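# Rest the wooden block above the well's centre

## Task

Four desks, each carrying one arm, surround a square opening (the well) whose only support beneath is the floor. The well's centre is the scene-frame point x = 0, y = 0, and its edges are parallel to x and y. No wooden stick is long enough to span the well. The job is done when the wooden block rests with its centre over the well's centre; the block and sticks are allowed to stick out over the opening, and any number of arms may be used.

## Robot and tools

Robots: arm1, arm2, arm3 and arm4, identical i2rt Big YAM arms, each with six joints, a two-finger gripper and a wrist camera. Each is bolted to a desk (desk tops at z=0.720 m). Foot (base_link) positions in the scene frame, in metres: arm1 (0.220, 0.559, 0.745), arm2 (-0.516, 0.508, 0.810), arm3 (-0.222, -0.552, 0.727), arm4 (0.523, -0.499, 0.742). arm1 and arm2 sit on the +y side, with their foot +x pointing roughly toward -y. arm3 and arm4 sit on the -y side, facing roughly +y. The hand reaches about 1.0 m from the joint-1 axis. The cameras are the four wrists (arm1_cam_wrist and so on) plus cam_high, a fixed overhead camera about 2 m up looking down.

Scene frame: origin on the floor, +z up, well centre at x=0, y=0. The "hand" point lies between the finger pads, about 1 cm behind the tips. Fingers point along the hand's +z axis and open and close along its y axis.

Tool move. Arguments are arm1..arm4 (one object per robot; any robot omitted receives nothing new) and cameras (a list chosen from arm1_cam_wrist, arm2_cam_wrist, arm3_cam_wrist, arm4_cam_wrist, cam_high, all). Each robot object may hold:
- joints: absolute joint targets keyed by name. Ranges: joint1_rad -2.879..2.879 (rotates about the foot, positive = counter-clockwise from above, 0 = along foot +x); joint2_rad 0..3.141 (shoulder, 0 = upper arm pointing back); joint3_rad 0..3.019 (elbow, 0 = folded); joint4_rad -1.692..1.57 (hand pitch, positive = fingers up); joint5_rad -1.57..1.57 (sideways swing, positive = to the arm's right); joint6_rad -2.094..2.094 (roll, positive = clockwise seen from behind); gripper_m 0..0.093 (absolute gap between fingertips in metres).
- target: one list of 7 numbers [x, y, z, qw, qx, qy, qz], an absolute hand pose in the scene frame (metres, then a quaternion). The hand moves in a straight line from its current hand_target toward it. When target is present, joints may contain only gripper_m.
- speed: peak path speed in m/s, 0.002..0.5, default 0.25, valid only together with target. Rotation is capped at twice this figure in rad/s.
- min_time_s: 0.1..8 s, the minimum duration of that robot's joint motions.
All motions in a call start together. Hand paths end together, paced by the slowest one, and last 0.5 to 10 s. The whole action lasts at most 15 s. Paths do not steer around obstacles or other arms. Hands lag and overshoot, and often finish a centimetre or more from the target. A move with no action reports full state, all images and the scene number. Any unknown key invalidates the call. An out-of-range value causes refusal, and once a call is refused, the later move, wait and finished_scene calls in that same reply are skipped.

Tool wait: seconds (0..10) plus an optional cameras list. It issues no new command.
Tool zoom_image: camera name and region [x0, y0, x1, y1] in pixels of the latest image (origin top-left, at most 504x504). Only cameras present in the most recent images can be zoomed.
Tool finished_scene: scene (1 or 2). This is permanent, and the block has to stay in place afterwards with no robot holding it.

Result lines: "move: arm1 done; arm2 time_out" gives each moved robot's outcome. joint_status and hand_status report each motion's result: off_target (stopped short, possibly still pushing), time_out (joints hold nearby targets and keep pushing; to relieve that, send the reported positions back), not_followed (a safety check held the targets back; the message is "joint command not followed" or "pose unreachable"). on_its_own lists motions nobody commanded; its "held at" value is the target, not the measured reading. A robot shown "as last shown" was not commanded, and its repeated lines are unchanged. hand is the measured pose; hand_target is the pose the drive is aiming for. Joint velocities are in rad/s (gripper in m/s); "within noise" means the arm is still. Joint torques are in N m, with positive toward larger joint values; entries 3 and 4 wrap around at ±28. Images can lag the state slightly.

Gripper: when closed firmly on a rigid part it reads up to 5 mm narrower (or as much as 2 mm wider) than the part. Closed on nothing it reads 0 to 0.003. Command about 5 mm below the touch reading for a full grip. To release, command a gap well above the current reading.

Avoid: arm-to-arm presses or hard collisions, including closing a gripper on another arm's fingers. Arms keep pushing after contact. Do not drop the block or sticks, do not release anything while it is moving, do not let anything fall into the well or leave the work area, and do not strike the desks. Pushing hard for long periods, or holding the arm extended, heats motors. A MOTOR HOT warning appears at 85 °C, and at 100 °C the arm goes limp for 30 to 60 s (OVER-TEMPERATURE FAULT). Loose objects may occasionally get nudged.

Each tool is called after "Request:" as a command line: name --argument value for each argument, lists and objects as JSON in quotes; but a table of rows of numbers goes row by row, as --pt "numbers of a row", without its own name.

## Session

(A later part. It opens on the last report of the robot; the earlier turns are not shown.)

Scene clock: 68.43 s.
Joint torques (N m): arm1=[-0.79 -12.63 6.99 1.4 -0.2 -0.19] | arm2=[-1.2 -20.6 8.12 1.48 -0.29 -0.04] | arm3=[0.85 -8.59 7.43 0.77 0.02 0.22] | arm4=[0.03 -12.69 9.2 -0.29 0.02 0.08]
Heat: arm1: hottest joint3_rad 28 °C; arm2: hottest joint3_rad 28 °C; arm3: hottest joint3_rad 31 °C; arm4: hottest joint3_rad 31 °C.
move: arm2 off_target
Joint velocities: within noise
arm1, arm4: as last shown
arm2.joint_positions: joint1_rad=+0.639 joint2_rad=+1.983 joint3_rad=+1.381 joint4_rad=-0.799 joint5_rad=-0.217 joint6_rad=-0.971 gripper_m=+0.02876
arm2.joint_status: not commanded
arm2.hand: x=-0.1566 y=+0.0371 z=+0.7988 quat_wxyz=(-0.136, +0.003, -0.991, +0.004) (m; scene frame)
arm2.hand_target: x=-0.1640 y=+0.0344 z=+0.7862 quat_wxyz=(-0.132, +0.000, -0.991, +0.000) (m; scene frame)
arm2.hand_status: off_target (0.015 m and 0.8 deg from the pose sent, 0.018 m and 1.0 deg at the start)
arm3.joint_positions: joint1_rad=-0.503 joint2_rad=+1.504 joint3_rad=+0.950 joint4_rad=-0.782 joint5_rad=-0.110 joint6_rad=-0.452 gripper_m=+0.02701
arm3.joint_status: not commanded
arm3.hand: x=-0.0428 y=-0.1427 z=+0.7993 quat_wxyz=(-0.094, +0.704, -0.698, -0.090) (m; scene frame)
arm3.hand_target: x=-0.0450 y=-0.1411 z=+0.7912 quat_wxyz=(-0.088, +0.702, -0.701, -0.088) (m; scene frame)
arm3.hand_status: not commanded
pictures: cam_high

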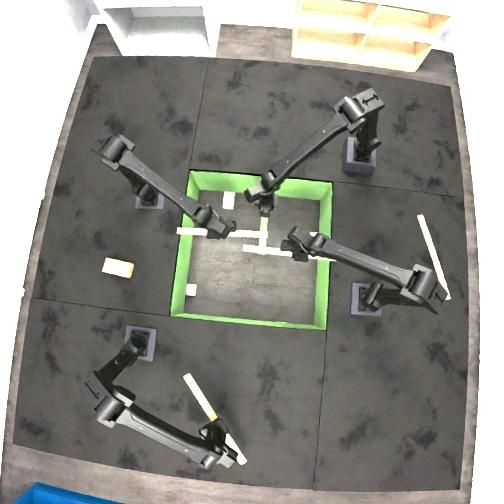

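Request:
move --arm2 '{"target":[-0.154,0.034,0.823,0.1321,0,0.9912,0],"speed":0.05}' --arm3 '{"target":[-0.043,-0.143,0.848,0.0882,-0.7016,0.7016,0.0882],"speed":0.07}'

Request:
move --arm2 '{"target":[-0.171,0.028,0.823,0.1321,0,0.9912,0],"speed":0.05}' --cameras '["cam_high"]'

Request:
zoom_image --camera "cam_high" --region '[240, 205, 290, 255]'

Scene clock: 70.43 s.
Joint torques (N m): arm1=[-0.79 -12.63 6.98 1.39 -0.19 -0.19] | arm2=[-0.21 -23.12 11.82 0.13 -0.17 0.14] | arm3=[0.26 -10.99 11.73 -0.09 -0.06 0.17] | arm4=[0.21 -12.63 9.2 -0.29 0.01 0.07]
Heat: arm1: hottest joint3_rad 28 °C; arm2: hottest joint2_rad 28 °C; arm3: hottest joint3_rad 31 °C; arm4: hottest joint3_rad 31 °C.
move: arm2 off_target; arm3 off_target
Joint velocities: within noise
arm1.joint_positions: joint1_rad=-0.493 joint2_rad=+1.477 joint3_rad=+0.886 joint4_rad=-0.764 joint5_rad=-0.116 joint6_rad=-0.492 gripper_m=+0.02701
arm1.joint_status: not commanded
arm1.hand: x=+0.0321 y=+0.1782 z=+0.8028 quat_wxyz=(-0.092, -0.701, -0.702, +0.083) (m; scene frame)
arm1.hand_target: x=+0.0270 y=+0.1770 z=+0.8090 quat_wxyz=(-0.095, -0.701, -0.701, +0.095) (m; scene frame)
arm1.hand_status: not commanded
arm2.joint_positions: joint1_rad=+0.639 joint2_rad=+1.973 joint3_rad=+1.383 joint4_rad=-0.860 joint5_rad=-0.217 joint6_rad=-0.971 gripper_m=+0.02876
arm2.joint_status: not commanded
arm2.hand: x=-0.1634 y=+0.0473 z=+0.8030 quat_wxyz=(-0.123, +0.001, -0.992, -0.016) (m; scene frame)
arm2.hand_target: x=-0.1543 y=+0.0347 z=+0.8231 quat_wxyz=(-0.132, +0.000, -0.991, +0.000) (m; scene frame)
arm2.hand_status: off_target (0.026 m and 2.1 deg from the pose sent, 0.024 m and 0.8 deg at the start)
arm3.joint_positions: joint1_rad=-0.503 joint2_rad=+1.462 joint3_rad=+0.979 joint4_rad=-0.924 joint5_rad=-0.110 joint6_rad=-0.452 gripper_m=+0.02701
arm3.joint_status: not commanded
arm3.hand: x=-0.0515 y=-0.1605 z=+0.8208 quat_wxyz=(-0.060, +0.706, -0.702, -0.079) (m; scene frame)
arm3.hand_target: x=-0.0435 y=-0.1440 z=+0.8481 quat_wxyz=(-0.088, +0.702, -0.701, -0.088) (m; scene frame)
arm3.hand_status: off_target (0.033 m and 3.4 deg from the pose sent, 0.049 m and 0.9 deg at the start)
arm4: as last shown
pictures: none

Scene clock: 71.53 s.
Joint torques (N m): arm1=[-0.73 -12.69 6.98 1.4 -0.19 -0.19] | arm2=[-0.44 -23.12 10.84 0.21 -0.4 -0.03] | arm3=[0.32 -10.93 11.71 -0.06 -0.06 0.17] | arm4=[0.15 -12.51 9.18 -0.31 0.02 0.07]
Heat: arm1: hottest joint3_rad 28 °C; arm2: hottest joint2_rad 28 °C; arm3: hottest joint3_rad 31 °C; arm4: hottest joint3_rad 31 °C.
move: arm2 off_target
Joint velocities: within noise
arm1, arm3, arm4: as last shown
arm2.joint_positions: joint1_rad=+0.618 joint2_rad=+1.969 joint3_rad=+1.383 joint4_rad=-0.863 joint5_rad=-0.218 joint6_rad=-0.985 gripper_m=+0.02876
arm2.joint_status: not commanded
arm2.hand: x=-0.1734 y=+0.0401 z=+0.8050 quat_wxyz=(-0.123, -0.003, -0.992, -0.013) (m; scene frame)
arm2.hand_target: x=-0.1714 y=+0.0283 z=+0.8230 quat_wxyz=(-0.132, +0.000, -0.991, +0.000) (m; scene frame)
arm2.hand_status: off_target (0.022 m and 1.9 deg from the pose sent, 0.029 m and 2.1 deg at the start)
arm3.hand_target: x=-0.0435 y=-0.1440 z=+0.8481 quat_wxyz=(-0.088, +0.702, -0.701, -0.089) (m; scene frame)
pictures: cam_high

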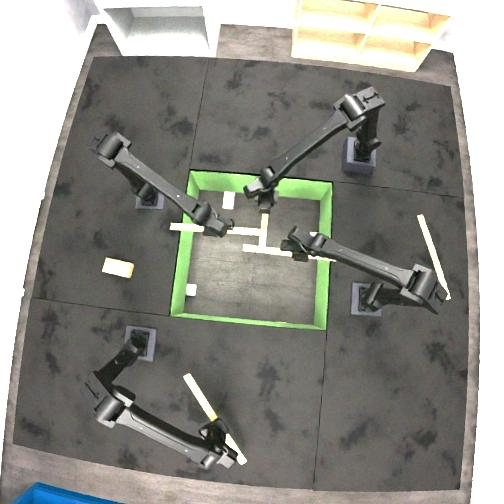

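Scaled by 10.080 from the camera's 504x504 image, which has a finer 720x720 frame.

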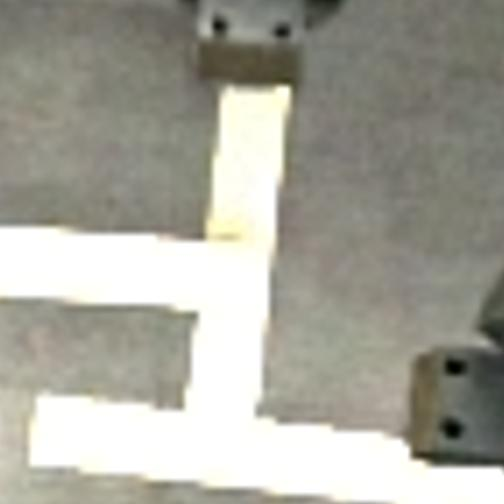

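Request:
move --arm2 '{"target":[-0.168,0.034,0.788,0.1321,0,0.9912,0],"speed":0.05}'

Request:
move --arm3 '{"target":[-0.042,-0.148,0.793,0.0882,-0.7016,0.7016,0.0882],"speed":0.05}' --cameras '["cam_high"]'

Request:
zoom_image --camera "cam_high" --region '[240, 205, 290, 255]'

Request:
zoom_image --camera "cam_high" --region '[150, 190, 230, 270]'

Scene clock: 73.33 s.
Joint torques (N m): arm1=[-0.79 -12.63 6.99 1.4 -0.19 -0.19] | arm2=[-0.21 -19.66 8.42 1.28 -0.28 0.1] | arm3=[0.32 -10.93 11.73 -0.05 -0.06 0.17] | arm4=[0.15 -12.51 9.21 -0.29 0.02 0.08]
Heat: arm1: hottest joint3_rad 28 °C; arm2: hottest joint2_rad 28 °C; arm3: hottest joint3_rad 31 °C; arm4: hottest joint3_rad 31 °C.
move: arm2 off_target
Joint velocities: within noise
arm1, arm3, arm4: as last shown
arm2.joint_positions: joint1_rad=+0.618 joint2_rad=+1.969 joint3_rad=+1.374 joint4_rad=-0.805 joint5_rad=-0.218 joint6_rad=-0.985 gripper_m=+0.02876
arm2.joint_status: not commanded
arm2.hand: x=-0.1681 y=+0.0318 z=+0.8037 quat_wxyz=(-0.136, +0.000, -0.991, +0.007) (m; scene frame)
arm2.hand_target: x=-0.1683 y=+0.0342 z=+0.7883 quat_wxyz=(-0.132, +0.000, -0.991, +0.000) (m; scene frame)
arm2.hand_status: off_target (0.016 m and 0.9 deg from the pose sent, 0.019 m and 1.9 deg at the start)
pictures: none

Scene clock: 75.03 s.
Joint torques (N m): arm1=[-0.79 -12.63 6.98 1.4 -0.19 -0.19] | arm2=[0.21 -19.72 8.38 1.32 -0.3 0.11] | arm3=[-0.26 -8.41 7.41 0.83 -0.06 0.11] | arm4=[0.15 -12.57 9.24 -0.29 0.03 0.06]
Heat: arm1: hottest joint3_rad 28 °C; arm2: hottest joint2_rad 28 °C; arm3: hottest joint3_rad 31 °C; arm4: hottest joint3_rad 31 °C.
move: arm3 done
Joint velocities: within noise
arm1, arm4: as last shown
arm2.joint_positions: joint1_rad=+0.618 joint2_rad=+1.969 joint3_rad=+1.372 joint4_rad=-0.805 joint5_rad=-0.218 joint6_rad=-0.985 gripper_m=+0.02876
arm2.joint_status: not commanded
arm2.hand: x=-0.1687 y=+0.0327 z=+0.8029 quat_wxyz=(-0.136, +0.000, -0.991, +0.006) (m; scene frame)
arm2.hand_target: x=-0.1684 y=+0.0343 z=+0.7883 quat_wxyz=(-0.132, +0.000, -0.991, +0.000) (m; scene frame)
arm2.hand_status: not commanded
arm3.joint_positions: joint1_rad=-0.503 joint2_rad=+1.489 joint3_rad=+0.940 joint4_rad=-0.789 joint5_rad=-0.111 joint6_rad=-0.452 gripper_m=+0.02701
arm3.joint_status: not commanded
arm3.hand: x=-0.0454 y=-0.1476 z=+0.8012 quat_wxyz=(-0.092, +0.705, -0.698, -0.090) (m; scene frame)
arm3.hand_target: x=-0.0421 y=-0.1482 z=+0.7931 quat_wxyz=(-0.088, +0.702, -0.702, -0.088) (m; scene frame)
arm3.hand_status: done (0.009 m and 0.8 deg from the pose sent, 0.032 m and 3.4 deg at the start)
pictures: cam_high

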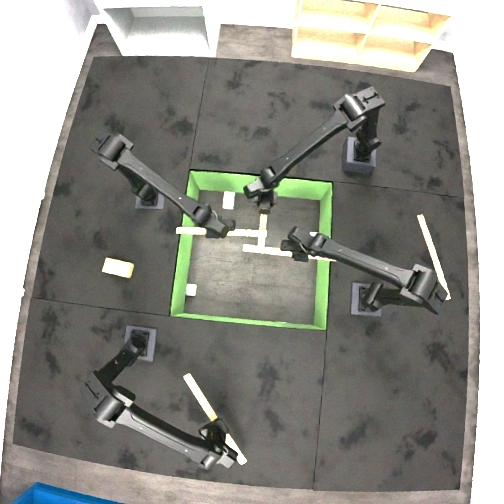

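Scaled by 10.080 from the camera's 504x504 image, which has a finer 720x720 frame.

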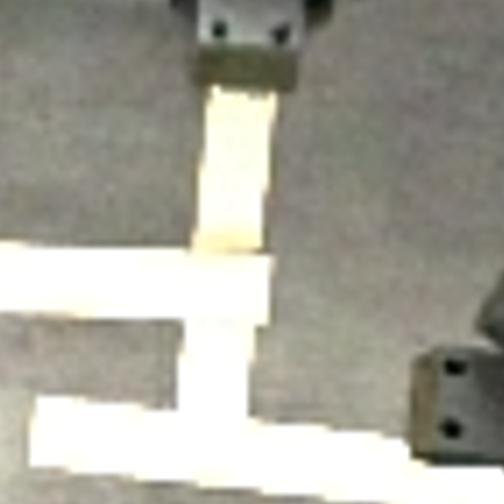

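Scaled by 6.300 from the camera's 504x504 image, which has a finer 720x720 frame.

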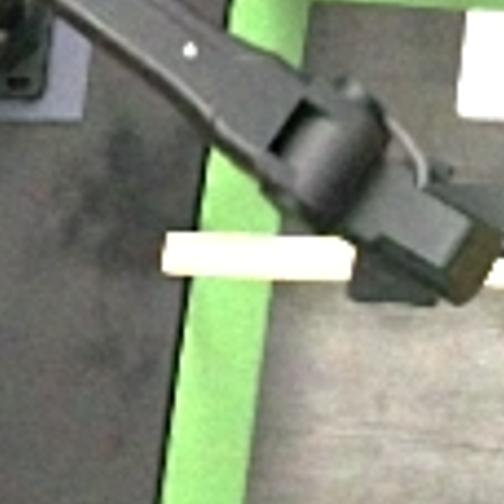

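Request:
move --arm2 '{"target":[-0.161,0.020,0.861,0.1741,0,0.9847,0],"speed":0.06}' --arm3 '{"target":[-0.037,-0.128,0.868,0.1231,-0.6963,0.6963,0.1231],"speed":0.06}'

Request:
move --arm1 '{"target":[0.025,0.171,0.849,0.1231,0.6963,0.6963,-0.1231],"speed":0.06}' --arm4 '{"joints":{"joint6_rad":-1.0},"min_time_s":2}' --cameras '["cam_high"]'

Request:
zoom_image --camera "cam_high" --region '[240, 205, 290, 255]'

Scene clock: 78.80 s.
Joint torques (N m): arm1=[-0.79 -12.63 6.99 1.4 -0.19 -0.18] | arm2=[-1.14 -23.24 12.72 0.29 -0.5 -0.01] | arm3=[-0.5 -10.64 12.07 0.03 -0.21 0.15] | arm4=[0.21 -12.57 9.18 -0.25 0.03 0.07]
Heat: arm1: hottest joint3_rad 29 °C; arm2: hottest joint2_rad 28 °C; arm3: hottest joint3_rad 31 °C; arm4: hottest joint3_rad 32 °C.
move: arm2 off_target; arm3 off_target
Joint velocities: within noise
arm1, arm4: as last shown
arm2.joint_positions: joint1_rad=+0.608 joint2_rad=+1.928 joint3_rad=+1.402 joint4_rad=-0.895 joint5_rad=-0.289 joint6_rad=-0.987 gripper_m=+0.02876
arm2.joint_status: not commanded
arm2.hand: x=-0.1650 y=+0.0388 z=+0.8369 quat_wxyz=(-0.160, -0.003, -0.987, -0.020) (m; scene frame)
arm2.hand_target: x=-0.1615 y=+0.0208 z=+0.8614 quat_wxyz=(-0.174, +0.000, -0.985, +0.000) (m; scene frame)
arm2.hand_status: off_target (0.031 m and 2.8 deg from the pose sent, 0.060 m and 4.5 deg at the start)
arm3.joint_positions: joint1_rad=-0.508 joint2_rad=+1.432 joint3_rad=+0.988 joint4_rad=-0.871 joint5_rad=-0.153 joint6_rad=-0.452 gripper_m=+0.02701
arm3.joint_status: not commanded
arm3.hand: x=-0.0487 y=-0.1429 z=+0.8402 quat_wxyz=(-0.097, +0.703, -0.695, -0.114) (m; scene frame)
arm3.hand_target: x=-0.0375 y=-0.1291 z=+0.8682 quat_wxyz=(-0.123, +0.696, -0.696, -0.123) (m; scene frame)
arm3.hand_status: off_target (0.034 m and 3.3 deg from the pose sent, 0.070 m and 5.2 deg at the start)
pictures: none

Scene clock: 81.63 s.
Joint torques (N m): arm1=[-0.79 -11.93 8.99 0.84 -0.24 -0.2] | arm2=[-1.2 -22.83 12.68 0.27 -0.39 0.03] | arm3=[-0.44 -10.64 12.08 0.05 -0.18 0.15] | arm4=[0.26 -12.63 9.11 -0.34 -0.11 -0.08]
Heat: arm1: hottest joint3_rad 29 °C; arm2: hottest joint2_rad 29 °C; arm3: hottest joint3_rad 31 °C; arm4: hottest joint3_rad 32 °C.
move: arm1 off_target; arm4 done
Joint velocities: within noise
arm1.joint_positions: joint1_rad=-0.505 joint2_rad=+1.398 joint3_rad=+0.886 joint4_rad=-0.779 joint5_rad=-0.156 joint6_rad=-0.494 gripper_m=+0.02701
arm1.joint_status: not commanded
arm1.hand: x=+0.0328 y=+0.1766 z=+0.8346 quat_wxyz=(-0.119, -0.698, -0.698, +0.108) (m; scene frame)
arm1.hand_target: x=+0.0252 y=+0.1711 z=+0.8490 quat_wxyz=(-0.123, -0.696, -0.696, +0.123) (m; scene frame)
arm1.hand_status: off_target (0.017 m and 1.8 deg from the pose sent, 0.047 m and 6.0 deg at the start)
arm2.joint_positions: joint1_rad=+0.608 joint2_rad=+1.928 joint3_rad=+1.402 joint4_rad=-0.895 joint5_rad=-0.291 joint6_rad=-0.990 gripper_m=+0.02876
arm2.joint_status: not commanded
arm2.hand: x=-0.1648 y=+0.0389 z=+0.8369 quat_wxyz=(-0.161, -0.001, -0.987, -0.021) (m; scene frame)
arm2.hand_target: x=-0.1615 y=+0.0207 z=+0.8614 quat_wxyz=(-0.174, +0.000, -0.985, +0.001) (m; scene frame)
arm2.hand_status: not commanded
arm3: as last shown
arm3.joint_positions: joint1_rad=-0.508 joint2_rad=+1.432 joint3_rad=+0.988 joint4_rad=-0.871 joint5_rad=-0.154 joint6_rad=-0.452 gripper_m=+0.02701
arm3.hand: x=-0.0488 y=-0.1428 z=+0.8403 quat_wxyz=(-0.096, +0.703, -0.695, -0.114) (m; scene frame)
arm4.joint_positions: joint1_rad=-0.585 joint2_rad=+1.700 joint3_rad=+1.343 joint4_rad=-1.237 joint5_rad=+0.003 joint6_rad=-0.988 gripper_m=+0.02781
arm4.joint_status: all done
arm4.hand: x=+0.8022 y=-0.0950 z=+0.8537 quat_wxyz=(+0.016, +0.830, -0.558, +0.001) (m; scene frame)
arm4.hand_target: x=+0.8071 y=-0.0839 z=+0.8694 quat_wxyz=(+0.000, +0.834, -0.551, +0.001) (m; scene frame)
arm4.hand_status: not commanded
pictures: cam_high

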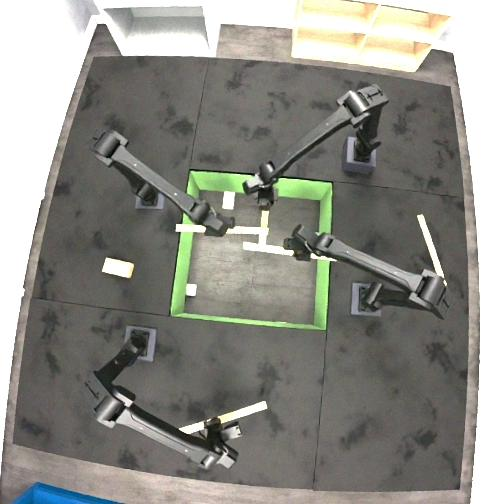

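Scaled by 10.080 from the camera's 504x504 image, which has a finer 720x720 frame.

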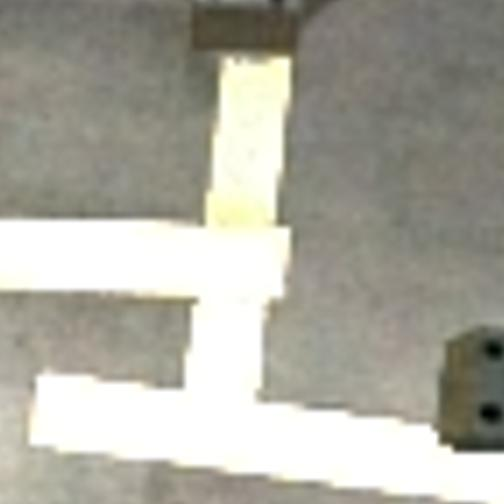

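Request:
move --arm1 '{"target":[0.024,0.170,0.856,0.1231,0.6963,0.6963,-0.1231],"speed":0.06}' --arm4 '{"target":[0.345,-0.020,0.87,0,0.9940,0,-0.1097],"speed":0.15}' --cameras '["cam_high"]'

Request:
zoom_image --camera "cam_high" --region '[220, 205, 340, 325]'

Scene clock: 87.17 s.
Joint torques (N m): arm1=[-0.85 -11.99 9.95 0.79 -0.23 -0.2] | arm2=[-0.91 -23.12 12.78 0.47 -0.42 -0.01] | arm3=[-0.56 -10.64 12.07 0.06 -0.18 0.15] | arm4=[-0.15 -10.7 9.43 0.53 -0.43 -0.08]
Heat: arm1: hottest joint3_rad 29 °C; arm2: hottest joint2_rad 29 °C; arm3: hottest joint3_rad 31 °C; arm4: hottest joint3_rad 32 °C.
move: arm1 off_target; arm4 off_target
Joint velocities: within noise
arm1.joint_positions: joint1_rad=-0.506 joint2_rad=+1.393 joint3_rad=+0.886 joint4_rad=-0.799 joint5_rad=-0.157 joint6_rad=-0.494 gripper_m=+0.02701
arm1.joint_status: not commanded
arm1.hand: x=+0.0350 y=+0.1807 z=+0.8354 quat_wxyz=(-0.117, -0.699, -0.698, +0.101) (m; scene frame)
arm1.hand_target: x=+0.0242 y=+0.1705 z=+0.8561 quat_wxyz=(-0.123, -0.696, -0.696, +0.123) (m; scene frame)
arm1.hand_status: off_target (0.026 m and 2.7 deg from the pose sent, 0.024 m and 1.8 deg at the start)
arm2, arm3: as last shown
arm4.joint_positions: joint1_rad=+0.307 joint2_rad=+1.664 joint3_rad=+1.305 joint4_rad=-1.179 joint5_rad=-0.201 joint6_rad=-1.261 gripper_m=+0.02782
arm4.joint_status: not commanded
arm4.hand: x=+0.3511 y=-0.0379 z=+0.8630 quat_wxyz=(+0.017, +0.994, -0.008, -0.104) (m; scene frame)
arm4.hand_target: x=+0.3453 y=-0.0207 z=+0.8702 quat_wxyz=(+0.000, +0.994, +0.000, -0.110) (m; scene frame)
arm4.hand_status: off_target (0.020 m and 2.2 deg from the pose sent, 0.464 m and 68.9 deg at the start)
pictures: cam_high

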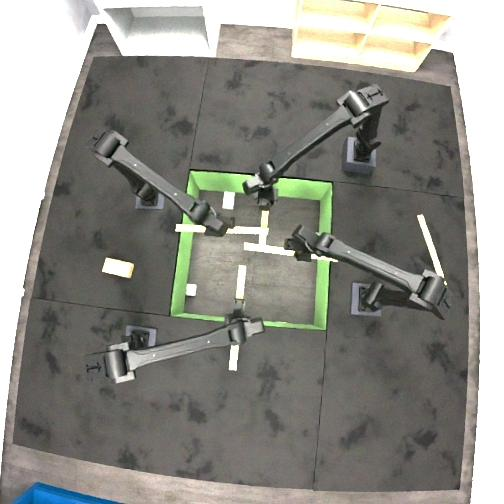

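Scaled by 4.200 from the camera's 504x504 image, which has a finer 720x720 frame.

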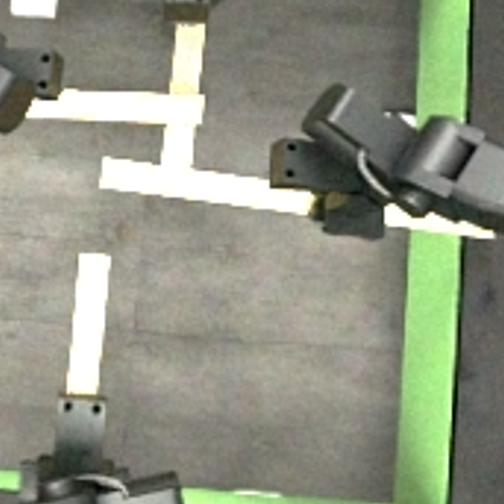

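Request:
move --arm1 '{"target":[0.024,0.157,0.858,0.1231,0.6963,0.6963,-0.1231],"speed":0.04}'

Request:
move --arm4 '{"target":[0.26,-0.012,0.807,0,0.9940,0,-0.1097],"speed":0.12}' --cameras '["cam_high"]'

Request:
zoom_image --camera "cam_high" --region '[230, 205, 300, 275]'

Scene clock: 88.80 s.
Joint torques (N m): arm1=[0.38 -10.11 11.56 0.85 -0.12 -0.02] | arm2=[-0.5 -22.83 12.74 0.46 -0.44 0.02] | arm3=[-0.44 -10.7 12.05 0.06 -0.15 0.14] | arm4=[-0.09 -10.52 9.36 0.57 -0.44 -0.08]
Heat: arm1: hottest joint3_rad 29 °C; arm2: hottest joint2_rad 29 °C; arm3: hottest joint3_rad 31 °C; arm4: hottest joint3_rad 32 °C.
move: arm1 off_target
Joint velocities: within noise
arm1.joint_positions: joint1_rad=-0.506 joint2_rad=+1.393 joint3_rad=+0.893 joint4_rad=-0.804 joint5_rad=-0.156 joint6_rad=-0.494 gripper_m=+0.02701
arm1.joint_status: not commanded
arm1.hand: x=+0.0339 y=+0.1792 z=+0.8379 quat_wxyz=(-0.117, -0.699, -0.698, +0.102) (m; scene frame)
arm1.hand_target: x=+0.0246 y=+0.1582 z=+0.8585 quat_wxyz=(-0.123, -0.696, -0.696, +0.123) (m; scene frame)
arm1.hand_status: off_target (0.032 m and 2.6 deg from the pose sent, 0.035 m and 2.7 deg at the start)
arm2, arm4: as last shown
arm2.hand: x=-0.1648 y=+0.0390 z=+0.8369 quat_wxyz=(-0.161, -0.001, -0.987, -0.021) (m; scene frame)
arm2.hand_target: x=-0.1615 y=+0.0208 z=+0.8614 quat_wxyz=(-0.174, +0.000, -0.985, +0.000) (m; scene frame)
arm3.joint_positions: joint1_rad=-0.508 joint2_rad=+1.432 joint3_rad=+0.988 joint4_rad=-0.871 joint5_rad=-0.155 joint6_rad=-0.452 gripper_m=+0.02701
arm3.joint_status: not commanded
arm3.hand: x=-0.0489 y=-0.1428 z=+0.8403 quat_wxyz=(-0.096, +0.703, -0.695, -0.114) (m; scene frame)
arm3.hand_target: x=-0.0376 y=-0.1291 z=+0.8682 quat_wxyz=(-0.123, +0.696, -0.696, -0.123) (m; scene frame)
arm3.hand_status: not commanded
arm4.joint_positions: joint1_rad=+0.307 joint2_rad=+1.664 joint3_rad=+1.305 joint4_rad=-1.179 joint5_rad=-0.201 joint6_rad=-1.262 gripper_m=+0.02782
pictures: none

Scene clock: 90.53 s.
Joint torques (N m): arm1=[0.38 -10.11 11.56 0.87 -0.12 -0.02] | arm2=[-1.44 -22.89 12.67 0.25 -0.44 0.06] | arm3=[-0.44 -10.7 12.07 0.06 -0.15 0.15] | arm4=[-0.03 -12.34 8.92 0.73 -0.2 0.17]
Heat: arm1: hottest joint3_rad 30 °C; arm2: hottest joint2_rad 30 °C; arm3: hottest joint3_rad 32 °C; arm4: hottest joint3_rad 32 °C.
move: arm4 off_target
Joint velocities: within noise
arm1, arm2, arm3: as last shown
arm4.joint_positions: joint1_rad=+0.452 joint2_rad=+1.816 joint3_rad=+1.335 joint4_rad=-1.030 joint5_rad=-0.195 joint6_rad=-1.137 gripper_m=+0.02782
arm4.joint_status: not commanded
arm4.hand: x=+0.2690 y=-0.0291 z=+0.8014 quat_wxyz=(+0.016, +0.994, +0.003, -0.103) (m; scene frame)
arm4.hand_target: x=+0.2603 y=-0.0127 z=+0.8073 quat_wxyz=(+0.000, +0.994, +0.000, -0.110) (m; scene frame)
arm4.hand_status: off_target (0.020 m and 2.0 deg from the pose sent, 0.110 m and 2.2 deg at the start)
pictures: cam_high

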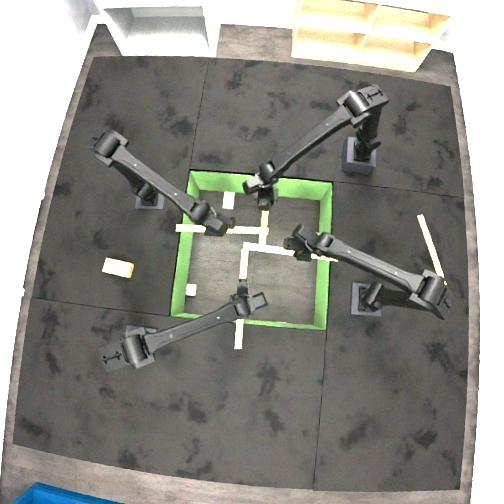

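Scaled by 7.200 from the camera's 504x504 image, which has a finer 720x720 frame.

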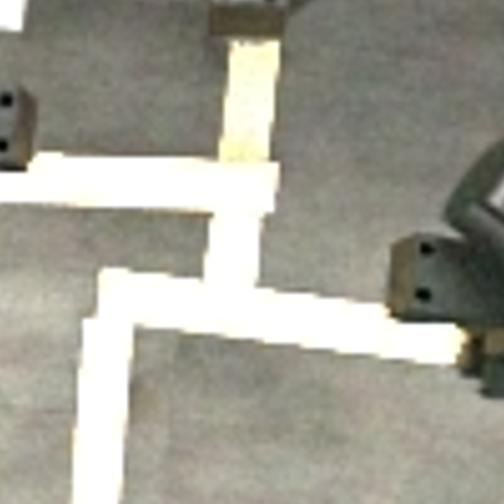

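Request:
move --arm1 '{"target":[0.022,0.145,0.860,0.1231,0.6963,0.6963,-0.1231],"speed":0.06}' --cameras '["cam_high"]'

Request:
zoom_image --camera "cam_high" --region '[230, 205, 300, 275]'

Scene clock: 92.10 s.
Joint torques (N m): arm1=[0.56 -10.29 11.67 0.9 -0.11 0.06] | arm2=[-0.38 -23.41 12.7 0.35 -0.37 0.02] | arm3=[-0.56 -10.64 12.07 0.06 -0.13 0.15] | arm4=[0.15 -12.34 8.88 0.72 -0.2 0.2]
Heat: arm1: hottest joint3_rad 30 °C; arm2: hottest joint2_rad 30 °C; arm3: hottest joint3_rad 32 °C; arm4: hottest joint3_rad 31 °C.
move: arm1 off_target
Joint velocities: within noise
arm1.joint_positions: joint1_rad=-0.497 joint2_rad=+1.417 joint3_rad=+0.925 joint4_rad=-0.810 joint5_rad=-0.153 joint6_rad=-0.491 gripper_m=+0.02701
arm1.joint_status: not commanded
arm1.hand: x=+0.0313 y=+0.1681 z=+0.8406 quat_wxyz=(-0.117, -0.697, -0.700, +0.103) (m; scene frame)
arm1.hand_target: x=+0.0227 y=+0.1463 z=+0.8605 quat_wxyz=(-0.124, -0.696, -0.696, +0.123) (m; scene frame)
arm1.hand_status: off_target (0.032 m and 2.5 deg from the pose sent, 0.042 m and 2.6 deg at the start)
arm2, arm3, arm4: as last shown
arm3.hand: x=-0.0490 y=-0.1427 z=+0.8403 quat_wxyz=(-0.096, +0.703, -0.695, -0.114) (m; scene frame)
arm4.hand_target: x=+0.2602 y=-0.0127 z=+0.8073 quat_wxyz=(+0.000, +0.994, +0.000, -0.110) (m; scene frame)
pictures: cam_high

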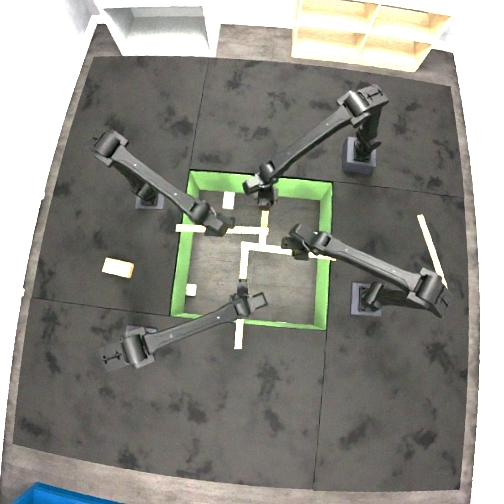

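Scaled by 7.200 from the camera's 504x504 image, which has a finer 720x720 frame.

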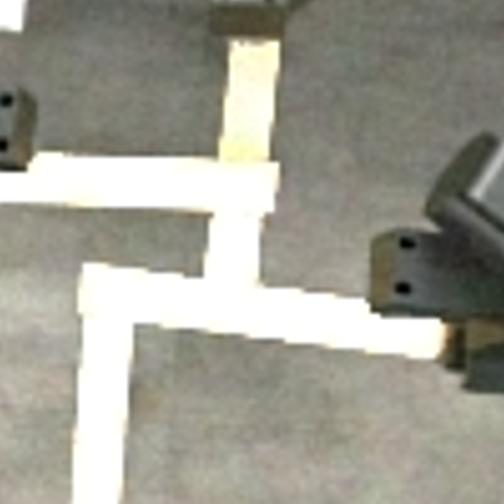

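Request:
move --arm4 '{"target":[0.213,-0.012,0.806,0,0.9940,0,-0.1097],"speed":0.08}'

Request:
move --arm4 '{"target":[0.203,-0.012,0.836,0,0.9876,0,-0.1570],"speed":0.05}' --cameras '["cam_high","arm1_cam_wrist","arm3_cam_wrist"]'

Request:
zoom_image --camera "cam_high" --region '[230, 205, 300, 275]'

Scene clock: 93.80 s.
Joint torques (N m): arm1=[0.5 -10.29 11.69 0.87 -0.11 0.06] | arm2=[-1.44 -23.36 12.88 0.32 -0.44 0.01] | arm3=[-0.5 -10.7 12.07 0.03 -0.14 0.14] | arm4=[-0.09 -12.86 9.14 0.57 -0.19 0.18]
Heat: arm1: hottest joint3_rad 30 °C; arm2: hottest joint2_rad 30 °C; arm3: hottest joint3_rad 32 °C; arm4: hottest joint3_rad 31 °C.
move: arm4 off_target
Joint velocities: within noise
arm1, arm2, arm3: as last shown
arm4.joint_positions: joint1_rad=+0.530 joint2_rad=+1.862 joint3_rad=+1.404 joint4_rad=-1.030 joint5_rad=-0.187 joint6_rad=-1.059 gripper_m=+0.02782
arm4.joint_status: not commanded
arm4.hand: x=+0.2219 y=-0.0274 z=+0.8020 quat_wxyz=(+0.012, +0.994, +0.004, -0.104) (m; scene frame)
arm4.hand_target: x=+0.2134 y=-0.0125 z=+0.8062 quat_wxyz=(+0.000, +0.994, +0.000, -0.110) (m; scene frame)
arm4.hand_status: off_target (0.018 m and 1.6 deg from the pose sent, 0.059 m and 2.0 deg at the start)
pictures: none

Scene clock: 95.33 s.
Joint torques (N m): arm1=[0.56 -10.29 11.69 0.88 -0.11 0.06] | arm2=[-0.56 -23.12 12.72 0.5 -0.4 0] | arm3=[-0.44 -10.7 12.07 0.06 -0.14 0.15] | arm4=[-0.67 -15.44 9.22 0.4 -0.53 0.19]
Heat: arm1: hottest joint3_rad 30 °C; arm2: hottest joint2_rad 30 °C; arm3: hottest joint3_rad 32 °C; arm4: hottest joint3_rad 31 °C.
move: arm4 off_target
Joint velocities: within noise
arm1, arm2, arm3: as last shown
arm4.joint_positions: joint1_rad=+0.529 joint2_rad=+1.851 joint3_rad=+1.414 joint4_rad=-1.030 joint5_rad=-0.264 joint6_rad=-1.058 gripper_m=+0.02782
arm4.joint_status: not commanded
arm4.hand: x=+0.2088 y=-0.0300 z=+0.8142 quat_wxyz=(+0.023, +0.990, +0.006, -0.143) (m; scene frame)
arm4.hand_target: x=+0.2036 y=-0.0128 z=+0.8363 quat_wxyz=(+0.000, +0.988, +0.000, -0.157) (m; scene frame)
arm4.hand_status: off_target (0.029 m and 3.2 deg from the pose sent, 0.042 m and 6.3 deg at the start)
pictures: arm1_cam_wrist, arm3_cam_wrist, cam_high
camera_calibration:
arm1_cam_wrist: T_world_to_cam=[[-0.999564, -0.0150469, -0.0253988, 0.0558027], [-0.0220193, 0.953072, 0.301941, -0.410074], [0.0196636, 0.302369, -0.952988, 0.877683], [0, 0, 0, 1]] pos_world=[0.0294904, 0.126286, 0.961657]
arm3_cam_wrist: T_world_to_cam=[[0.999368, 0.0247979, -0.0254563, 0.0745272], [0.0316071, -0.947672, 0.317676, -0.396833], [-0.0162465, -0.31828, -0.947857, 0.872471], [0, 0, 0, 1]] pos_world=[-0.0477628, -0.100225, 0.95494]

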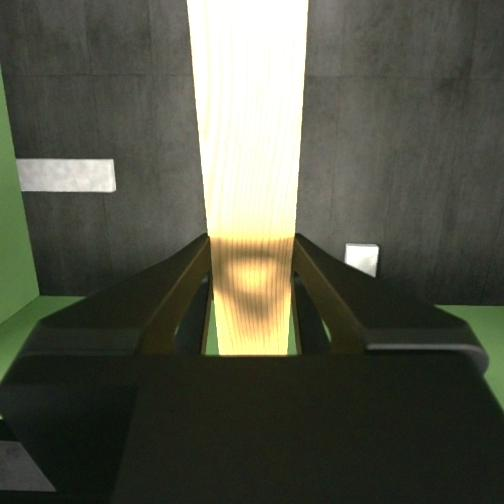

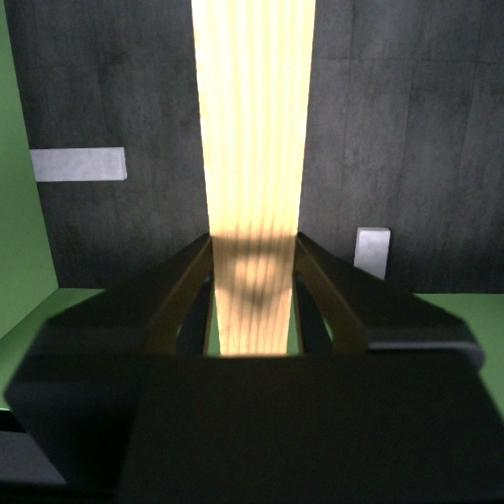

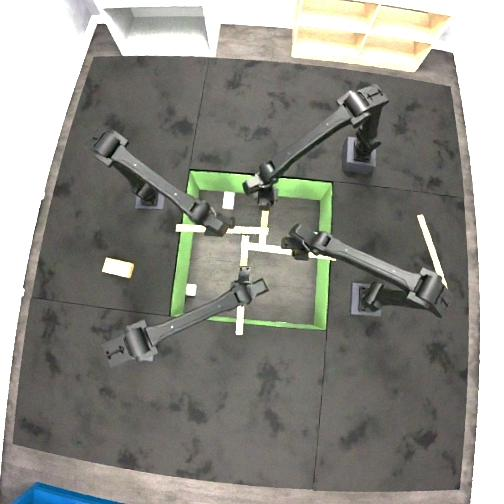

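Scaled by 7.200 from the camera's 504x504 image, which has a finer 720x720 frame.

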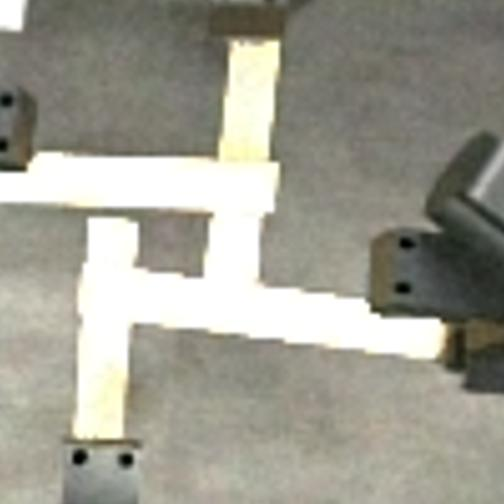

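Request:
move --arm4 '{"target":[0.205,-0.014,0.853,0,0.9876,0,-0.1570],"speed":0.05}' --cameras '["cam_high"]'

Request:
zoom_image --camera "cam_high" --region '[230, 205, 300, 275]'

Scene clock: 96.70 s.
Joint torques (N m): arm1=[0.56 -10.29 11.69 0.88 -0.11 0.06] | arm2=[-0.97 -22.77 12.75 0.31 -0.38 0.02] | arm3=[-0.5 -10.64 12.07 0.06 -0.13 0.15] | arm4=[-0.62 -14.97 9.37 -0.08 -0.5 0.18]
Heat: arm1: hottest joint3_rad 31 °C; arm2: hottest joint2_rad 30 °C; arm3: hottest joint3_rad 32 °C; arm4: hottest joint3_rad 31 °C.
move: arm4 off_target
Joint velocities: within noise
arm1, arm2, arm3: as last shown
arm4.joint_positions: joint1_rad=+0.529 joint2_rad=+1.827 joint3_rad=+1.428 joint4_rad=-1.053 joint5_rad=-0.264 joint6_rad=-1.058 gripper_m=+0.02782
arm4.joint_status: not commanded
arm4.hand: x=+0.2083 y=-0.0283 z=+0.8320 quat_wxyz=(+0.016, +0.989, +0.007, -0.146) (m; scene frame)
arm4.hand_target: x=+0.2055 y=-0.0146 z=+0.8531 quat_wxyz=(+0.000, +0.988, +0.000, -0.157) (m; scene frame)
arm4.hand_status: off_target (0.026 m and 2.3 deg from the pose sent, 0.042 m and 3.2 deg at the start)
pictures: cam_high

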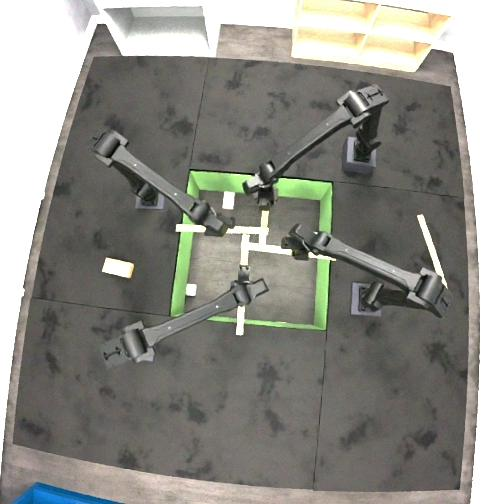

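Scaled by 7.200 from the camera's 504x504 image, which has a finer 720x720 frame.

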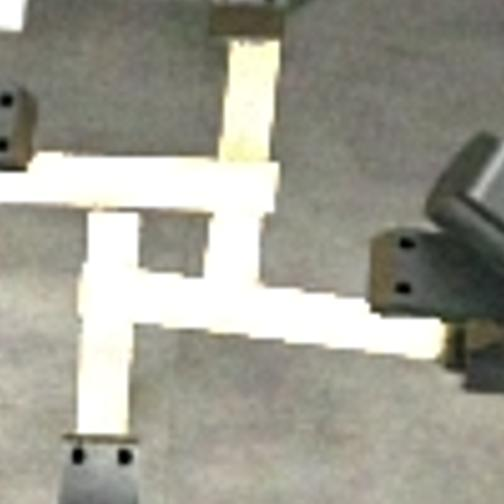

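Request:
move --arm4 '{"target":[0.167,-0.013,0.848,0,0.9876,0,-0.1570],"speed":0.05}' --cameras '["cam_high"]'

Request:
zoom_image --camera "cam_high" --region '[230, 205, 300, 275]'

Scene clock: 98.33 s.
Joint torques (N m): arm1=[0.56 -10.29 11.69 0.88 -0.11 0.06] | arm2=[-0.73 -22.53 12.66 0.46 -0.42 0.02] | arm3=[-0.56 -10.7 12.07 0.06 -0.14 0.15] | arm4=[0.15 -13.45 9.61 0.24 -0.26 0.18]
Heat: arm1: hottest joint3_rad 31 °C; arm2: hottest joint2_rad 30 °C; arm3: hottest joint3_rad 32 °C; arm4: hottest joint3_rad 32 °C.
move: arm4 off_target
Joint velocities: within noise
arm1, arm3: as last shown
arm2.joint_positions: joint1_rad=+0.608 joint2_rad=+1.928 joint3_rad=+1.402 joint4_rad=-0.895 joint5_rad=-0.291 joint6_rad=-0.990 gripper_m=+0.02876
arm2.joint_status: not commanded
arm2.hand: x=-0.1648 y=+0.0390 z=+0.8369 quat_wxyz=(-0.161, -0.001, -0.987, -0.021) (m; scene frame)
arm2.hand_target: x=-0.1615 y=+0.0208 z=+0.8614 quat_wxyz=(-0.174, +0.000, -0.985, +0.000) (m; scene frame)
arm2.hand_status: not commanded
arm4.joint_positions: joint1_rad=+0.575 joint2_rad=+1.851 joint3_rad=+1.487 joint4_rad=-1.053 joint5_rad=-0.261 joint6_rad=-1.000 gripper_m=+0.02782
arm4.joint_status: not commanded
arm4.hand: x=+0.1761 y=-0.0248 z=+0.8415 quat_wxyz=(+0.008, +0.988, +0.003, -0.153) (m; scene frame)
arm4.hand_target: x=+0.1674 y=-0.0135 z=+0.8481 quat_wxyz=(+0.000, +0.988, +0.000, -0.157) (m; scene frame)
arm4.hand_status: off_target (0.016 m and 1.1 deg from the pose sent, 0.047 m and 2.3 deg at the start)
pictures: cam_high

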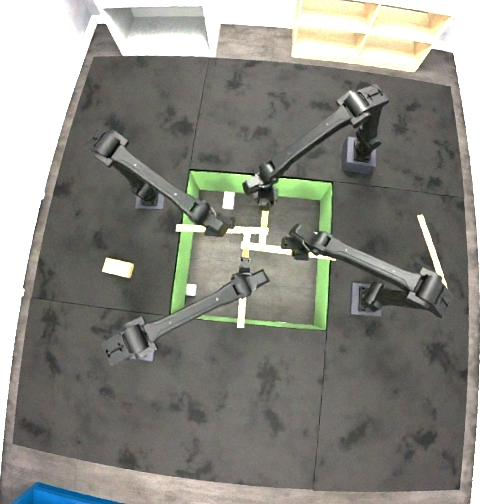

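Scaled by 7.200 from the camera's 504x504 image, which has a finer 720x720 frame.

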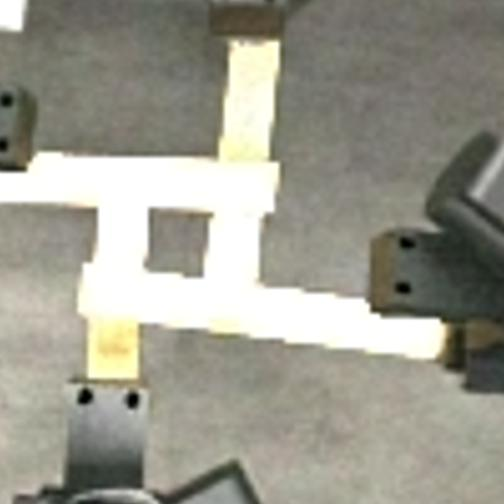

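Request:
move --arm4 '{"target":[0.156,-0.015,0.845,0,0.9876,0,-0.1570],"speed":0.05}' --cameras '["cam_high"]'

Request:
zoom_image --camera "cam_high" --region '[235, 215, 285, 265]'

Scene clock: 99.73 s.
Joint torques (N m): arm1=[0.56 -10.29 11.69 0.88 -0.11 0.06] | arm2=[-1.08 -22.77 12.75 0.14 -0.46 -0.01] | arm3=[-0.56 -10.64 12.07 0.06 -0.13 0.14] | arm4=[0.26 -13.33 9.68 0.47 -0.25 0.21]
Heat: arm1: hottest joint3_rad 31 °C; arm2: hottest joint2_rad 31 °C; arm3: hottest joint3_rad 32 °C; arm4: hottest joint3_rad 32 °C.
move: arm4 off_target
Joint velocities: within noise
arm1, arm2, arm3: as last shown
arm4.joint_positions: joint1_rad=+0.591 joint2_rad=+1.861 joint3_rad=+1.497 joint4_rad=-1.053 joint5_rad=-0.258 joint6_rad=-0.982 gripper_m=+0.02782
arm4.joint_status: not commanded
arm4.hand: x=+0.1671 y=-0.0272 z=+0.8397 quat_wxyz=(+0.009, +0.988, +0.002, -0.152) (m; scene frame)
arm4.hand_target: x=+0.1563 y=-0.0156 z=+0.8452 quat_wxyz=(+0.000, +0.988, +0.000, -0.157) (m; scene frame)
arm4.hand_status: off_target (0.017 m and 1.3 deg from the pose sent, 0.023 m and 1.1 deg at the start)
pictures: cam_high

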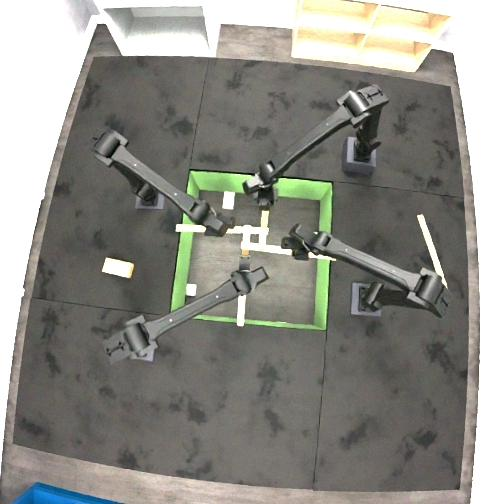

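Scaled by 10.080 from the camera's 504x504 image, which has a finer 720x720 frame.

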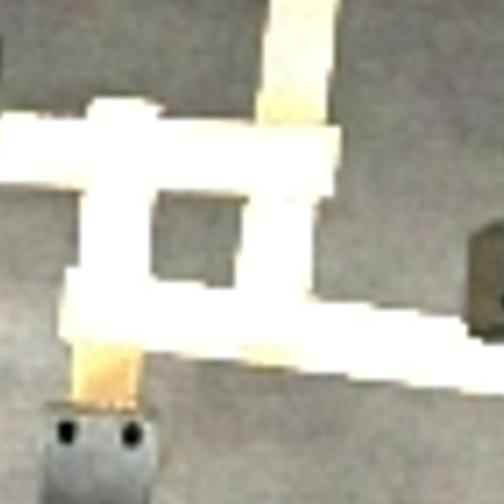

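Request:
move --arm1 '{"target":[0.024,0.162,0.818,0.0917,0.7012,0.7012,-0.0917],"speed":0.04}' --arm2 '{"target":[-0.166,0.034,0.803,0.1296,0,0.9916,0],"speed":0.04}' --arm3 '{"target":[-0.040,-0.146,0.806,0.0917,-0.7012,0.7012,0.0917],"speed":0.04}' --arm4 '{"target":[0.157,-0.017,0.808,0,0.9916,0,-0.1296],"speed":0.04}' --cameras '["cam_high"]'

Request:
zoom_image --camera "cam_high" --region '[235, 215, 285, 265]'

Request:
zoom_image --camera "cam_high" --region '[150, 150, 350, 350]'

Scene clock: 102.60 s.
Joint torques (N m): arm1=[0.5 -10.87 8.43 1.52 -0.1 -0.05] | arm2=[0.38 -19.49 8.95 1.35 -0.28 0.14] | arm3=[-0.26 -8.53 7.6 0.79 0.19 0.11] | arm4=[0.38 -13.22 7.71 0.88 -0.1 0.24]
Heat: arm1: hottest joint3_rad 31 °C; arm2: hottest joint2_rad 31 °C; arm3: hottest joint3_rad 32 °C; arm4: hottest joint3_rad 31 °C.
move: arm1 off_target; arm2 off_target; arm3 done; arm4 off_target
Joint velocities: within noise
arm1.joint_positions: joint1_rad=-0.497 joint2_rad=+1.478 joint3_rad=+0.925 joint4_rad=-0.808 joint5_rad=-0.110 joint6_rad=-0.491 gripper_m=+0.02701
arm1.joint_status: not commanded
arm1.hand: x=+0.0264 y=+0.1733 z=+0.8146 quat_wxyz=(-0.088, -0.704, -0.701, +0.081) (m; scene frame)
arm1.hand_target: x=+0.0242 y=+0.1623 z=+0.8181 quat_wxyz=(-0.092, -0.701, -0.701, +0.092) (m; scene frame)
arm1.hand_status: off_target (0.012 m and 1.3 deg from the pose sent, 0.024 m and 3.2 deg at the start)
arm2.joint_positions: joint1_rad=+0.614 joint2_rad=+1.949 joint3_rad=+1.386 joint4_rad=-0.844 joint5_rad=-0.213 joint6_rad=-0.991 gripper_m=+0.02876
arm2.joint_status: not commanded
arm2.hand: x=-0.1712 y=+0.0314 z=+0.8179 quat_wxyz=(-0.133, +0.000, -0.991, +0.006) (m; scene frame)
arm2.hand_target: x=-0.1663 y=+0.0342 z=+0.8034 quat_wxyz=(-0.130, +0.000, -0.992, +0.000) (m; scene frame)
arm2.hand_status: off_target (0.016 m and 0.7 deg from the pose sent, 0.034 m and 4.4 deg at the start)
arm3.joint_positions: joint1_rad=-0.508 joint2_rad=+1.474 joint3_rad=+0.958 joint4_rad=-0.815 joint5_rad=-0.123 joint6_rad=-0.454 gripper_m=+0.02701
arm3.joint_status: not commanded
arm3.hand: x=-0.0440 y=-0.1452 z=+0.8136 quat_wxyz=(-0.094, +0.704, -0.697, -0.097) (m; scene frame)
arm3.hand_target: x=-0.0401 y=-0.1460 z=+0.8062 quat_wxyz=(-0.092, +0.701, -0.701, -0.092) (m; scene frame)
arm3.hand_status: done (0.009 m and 0.8 deg from the pose sent, 0.036 m and 2.8 deg at the start)
arm4.joint_positions: joint1_rad=+0.602 joint2_rad=+1.904 joint3_rad=+1.497 joint4_rad=-1.024 joint5_rad=-0.212 joint6_rad=-0.981 gripper_m=+0.02782
arm4.joint_status: not commanded
arm4.hand: x=+0.1652 y=-0.0226 z=+0.8147 quat_wxyz=(+0.003, +0.992, +0.005, -0.130) (m; scene frame)
arm4.hand_target: x=+0.1572 y=-0.0174 z=+0.8081 quat_wxyz=(+0.000, +0.992, +0.000, -0.130) (m; scene frame)
arm4.hand_status: off_target (0.012 m and 0.7 deg from the pose sent, 0.035 m and 2.8 deg at the start)
pictures: cam_high

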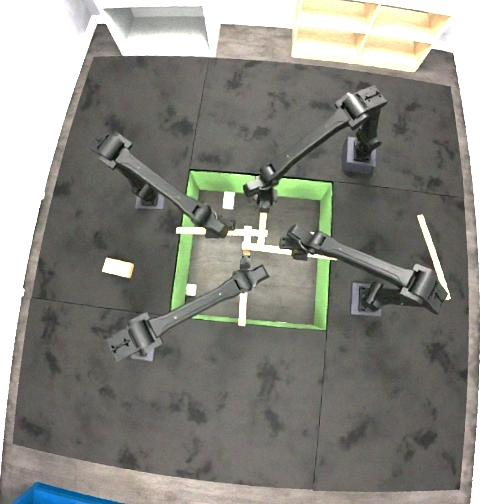

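Scaled by 10.080 from the camera's 504x504 image, which has a finer 720x720 frame.

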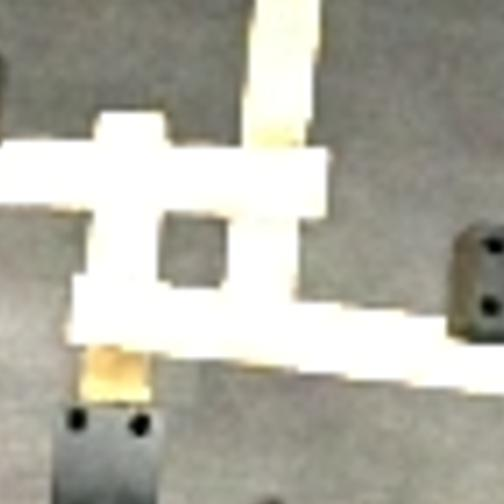

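Scaled by 2.520 from the camera's 504x504 image, which has a finer 720x720 frame.

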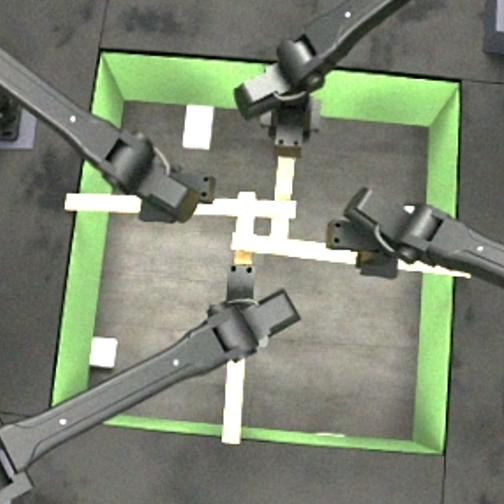

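Request:
move --arm1 '{"target":[0.026,0.162,0.804,0.0829,0.7022,0.7022,-0.0829],"speed":0.03}' --arm2 '{"target":[-0.165,0.039,0.789,0.1172,0,0.9931,0],"speed":0.03}' --arm3 '{"target":[-0.044,-0.146,0.796,0.0829,-0.7022,0.7022,0.0829],"speed":0.03}' --arm4 '{"target":[0.157,-0.024,0.794,0,0.9931,0,-0.1172],"speed":0.03}' --cameras '["cam_high","arm1_cam_wrist","arm2_cam_wrist"]'

Request:
zoom_image --camera "cam_high" --region '[235, 215, 285, 265]'

Request:
zoom_image --camera "cam_high" --region '[150, 150, 350, 350]'

Scene clock: 104.90 s.
Joint torques (N m): arm1=[0.62 -11.11 7.92 1.46 -0.09 0.02] | arm2=[0.21 -18.84 8.46 1.44 -0.26 0.13] | arm3=[0.67 -8.76 7.3 0.77 0.08 0.19] | arm4=[0.5 -13.57 6.34 0.88 -0.13 0.21]
Heat: arm1: hottest joint3_rad 31 °C; arm2: hottest joint2_rad 30 °C; arm3: hottest joint3_rad 32 °C; arm4: hottest joint3_rad 31 °C.
move: arm1 done; arm2 off_target; arm3 done; arm4 off_target
Joint velocities: within noise
arm1.joint_positions: joint1_rad=-0.489 joint2_rad=+1.507 joint3_rad=+0.925 joint4_rad=-0.793 joint5_rad=-0.097 joint6_rad=-0.491 gripper_m=+0.02701
arm1.joint_status: not commanded
arm1.hand: x=+0.0267 y=+0.1714 z=+0.8033 quat_wxyz=(-0.080, -0.702, -0.703, +0.076) (m; scene frame)
arm1.hand_target: x=+0.0261 y=+0.1622 z=+0.8041 quat_wxyz=(-0.083, -0.702, -0.702, +0.083) (m; scene frame)
arm1.hand_status: done (0.009 m and 0.9 deg from the pose sent, 0.016 m and 0.7 deg at the start)
arm2.joint_positions: joint1_rad=+0.626 joint2_rad=+1.964 joint3_rad=+1.376 joint4_rad=-0.827 joint5_rad=-0.191 joint6_rad=-0.983 gripper_m=+0.02876
arm2.joint_status: not commanded
arm2.hand: x=-0.1698 y=+0.0352 z=+0.8056 quat_wxyz=(-0.121, +0.001, -0.993, +0.007) (m; scene frame)
arm2.hand_target: x=-0.1655 y=+0.0394 z=+0.7892 quat_wxyz=(-0.117, +0.000, -0.993, +0.000) (m; scene frame)
arm2.hand_status: off_target (0.018 m and 1.0 deg from the pose sent, 0.030 m and 1.9 deg at the start)
arm3.joint_positions: joint1_rad=-0.507 joint2_rad=+1.496 joint3_rad=+0.958 joint4_rad=-0.813 joint5_rad=-0.106 joint6_rad=-0.454 gripper_m=+0.02701
arm3.joint_status: not commanded
arm3.hand: x=-0.0420 y=-0.1469 z=+0.8039 quat_wxyz=(-0.087, +0.704, -0.699, -0.086) (m; scene frame)
arm3.hand_target: x=-0.0439 y=-0.1461 z=+0.7962 quat_wxyz=(-0.083, +0.702, -0.702, -0.083) (m; scene frame)
arm3.hand_status: done (0.008 m and 0.7 deg from the pose sent, 0.018 m and 2.1 deg at the start)
arm4.joint_positions: joint1_rad=+0.614 joint2_rad=+1.914 joint3_rad=+1.492 joint4_rad=-1.004 joint5_rad=-0.189 joint6_rad=-0.967 gripper_m=+0.02782
arm4.joint_status: not commanded
arm4.hand: x=+0.1611 y=-0.0229 z=+0.8070 quat_wxyz=(-0.004, +0.993, +0.004, -0.121) (m; scene frame)
arm4.hand_target: x=+0.1572 y=-0.0244 z=+0.7941 quat_wxyz=(+0.000, +0.993, +0.000, -0.117) (m; scene frame)
arm4.hand_status: off_target (0.014 m and 0.8 deg from the pose sent, 0.022 m and 1.6 deg at the start)
pictures: arm1_cam_wrist, arm2_cam_wrist, cam_high
camera_calibration:
arm1_cam_wrist: T_world_to_cam=[[-0.999858, -0.0098878, -0.0136098, 0.0400236], [-0.0143879, 0.921852, 0.387274, -0.465466], [0.00871696, 0.387415, -0.921864, 0.801924], [0, 0, 0, 1]] pos_world=[0.0263306, 0.118809, 0.920073]
arm2_cam_wrist: T_world_to_cam=[[0.00154858, -0.999962, 0.00860778, 0.0298141], [-0.933962, 0.00162989, 0.357368, -0.441311], [-0.357369, -0.00859275, -0.933924, 0.812266], [0, 0, 0, 1]] pos_world=[-0.121936, 0.0375118, 0.916049]

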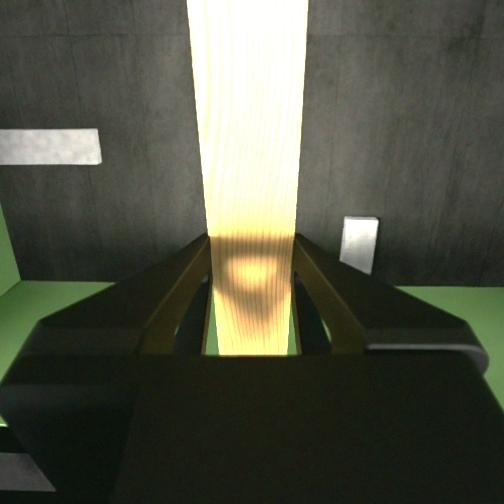

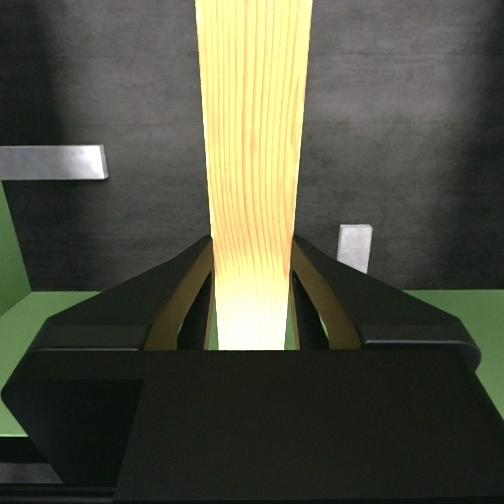

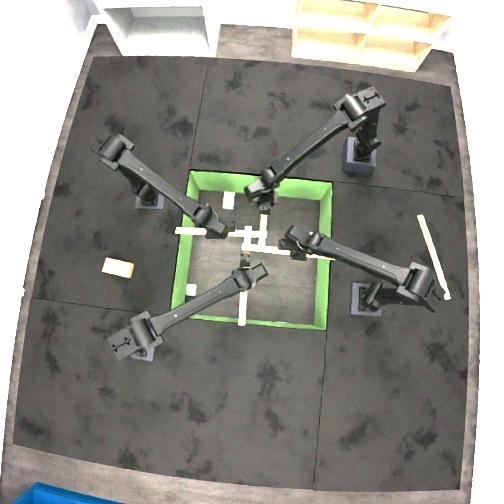

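Scaled by 10.080 from the camera's 504x504 image, which has a finer 720x720 frame.

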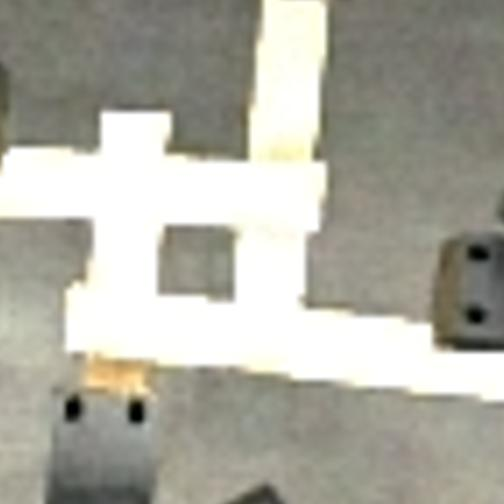

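Scaled by 2.520 from the camera's 504x504 image, which has a finer 720x720 frame.

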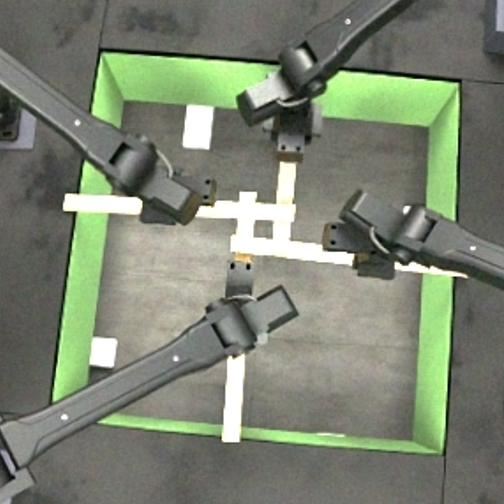

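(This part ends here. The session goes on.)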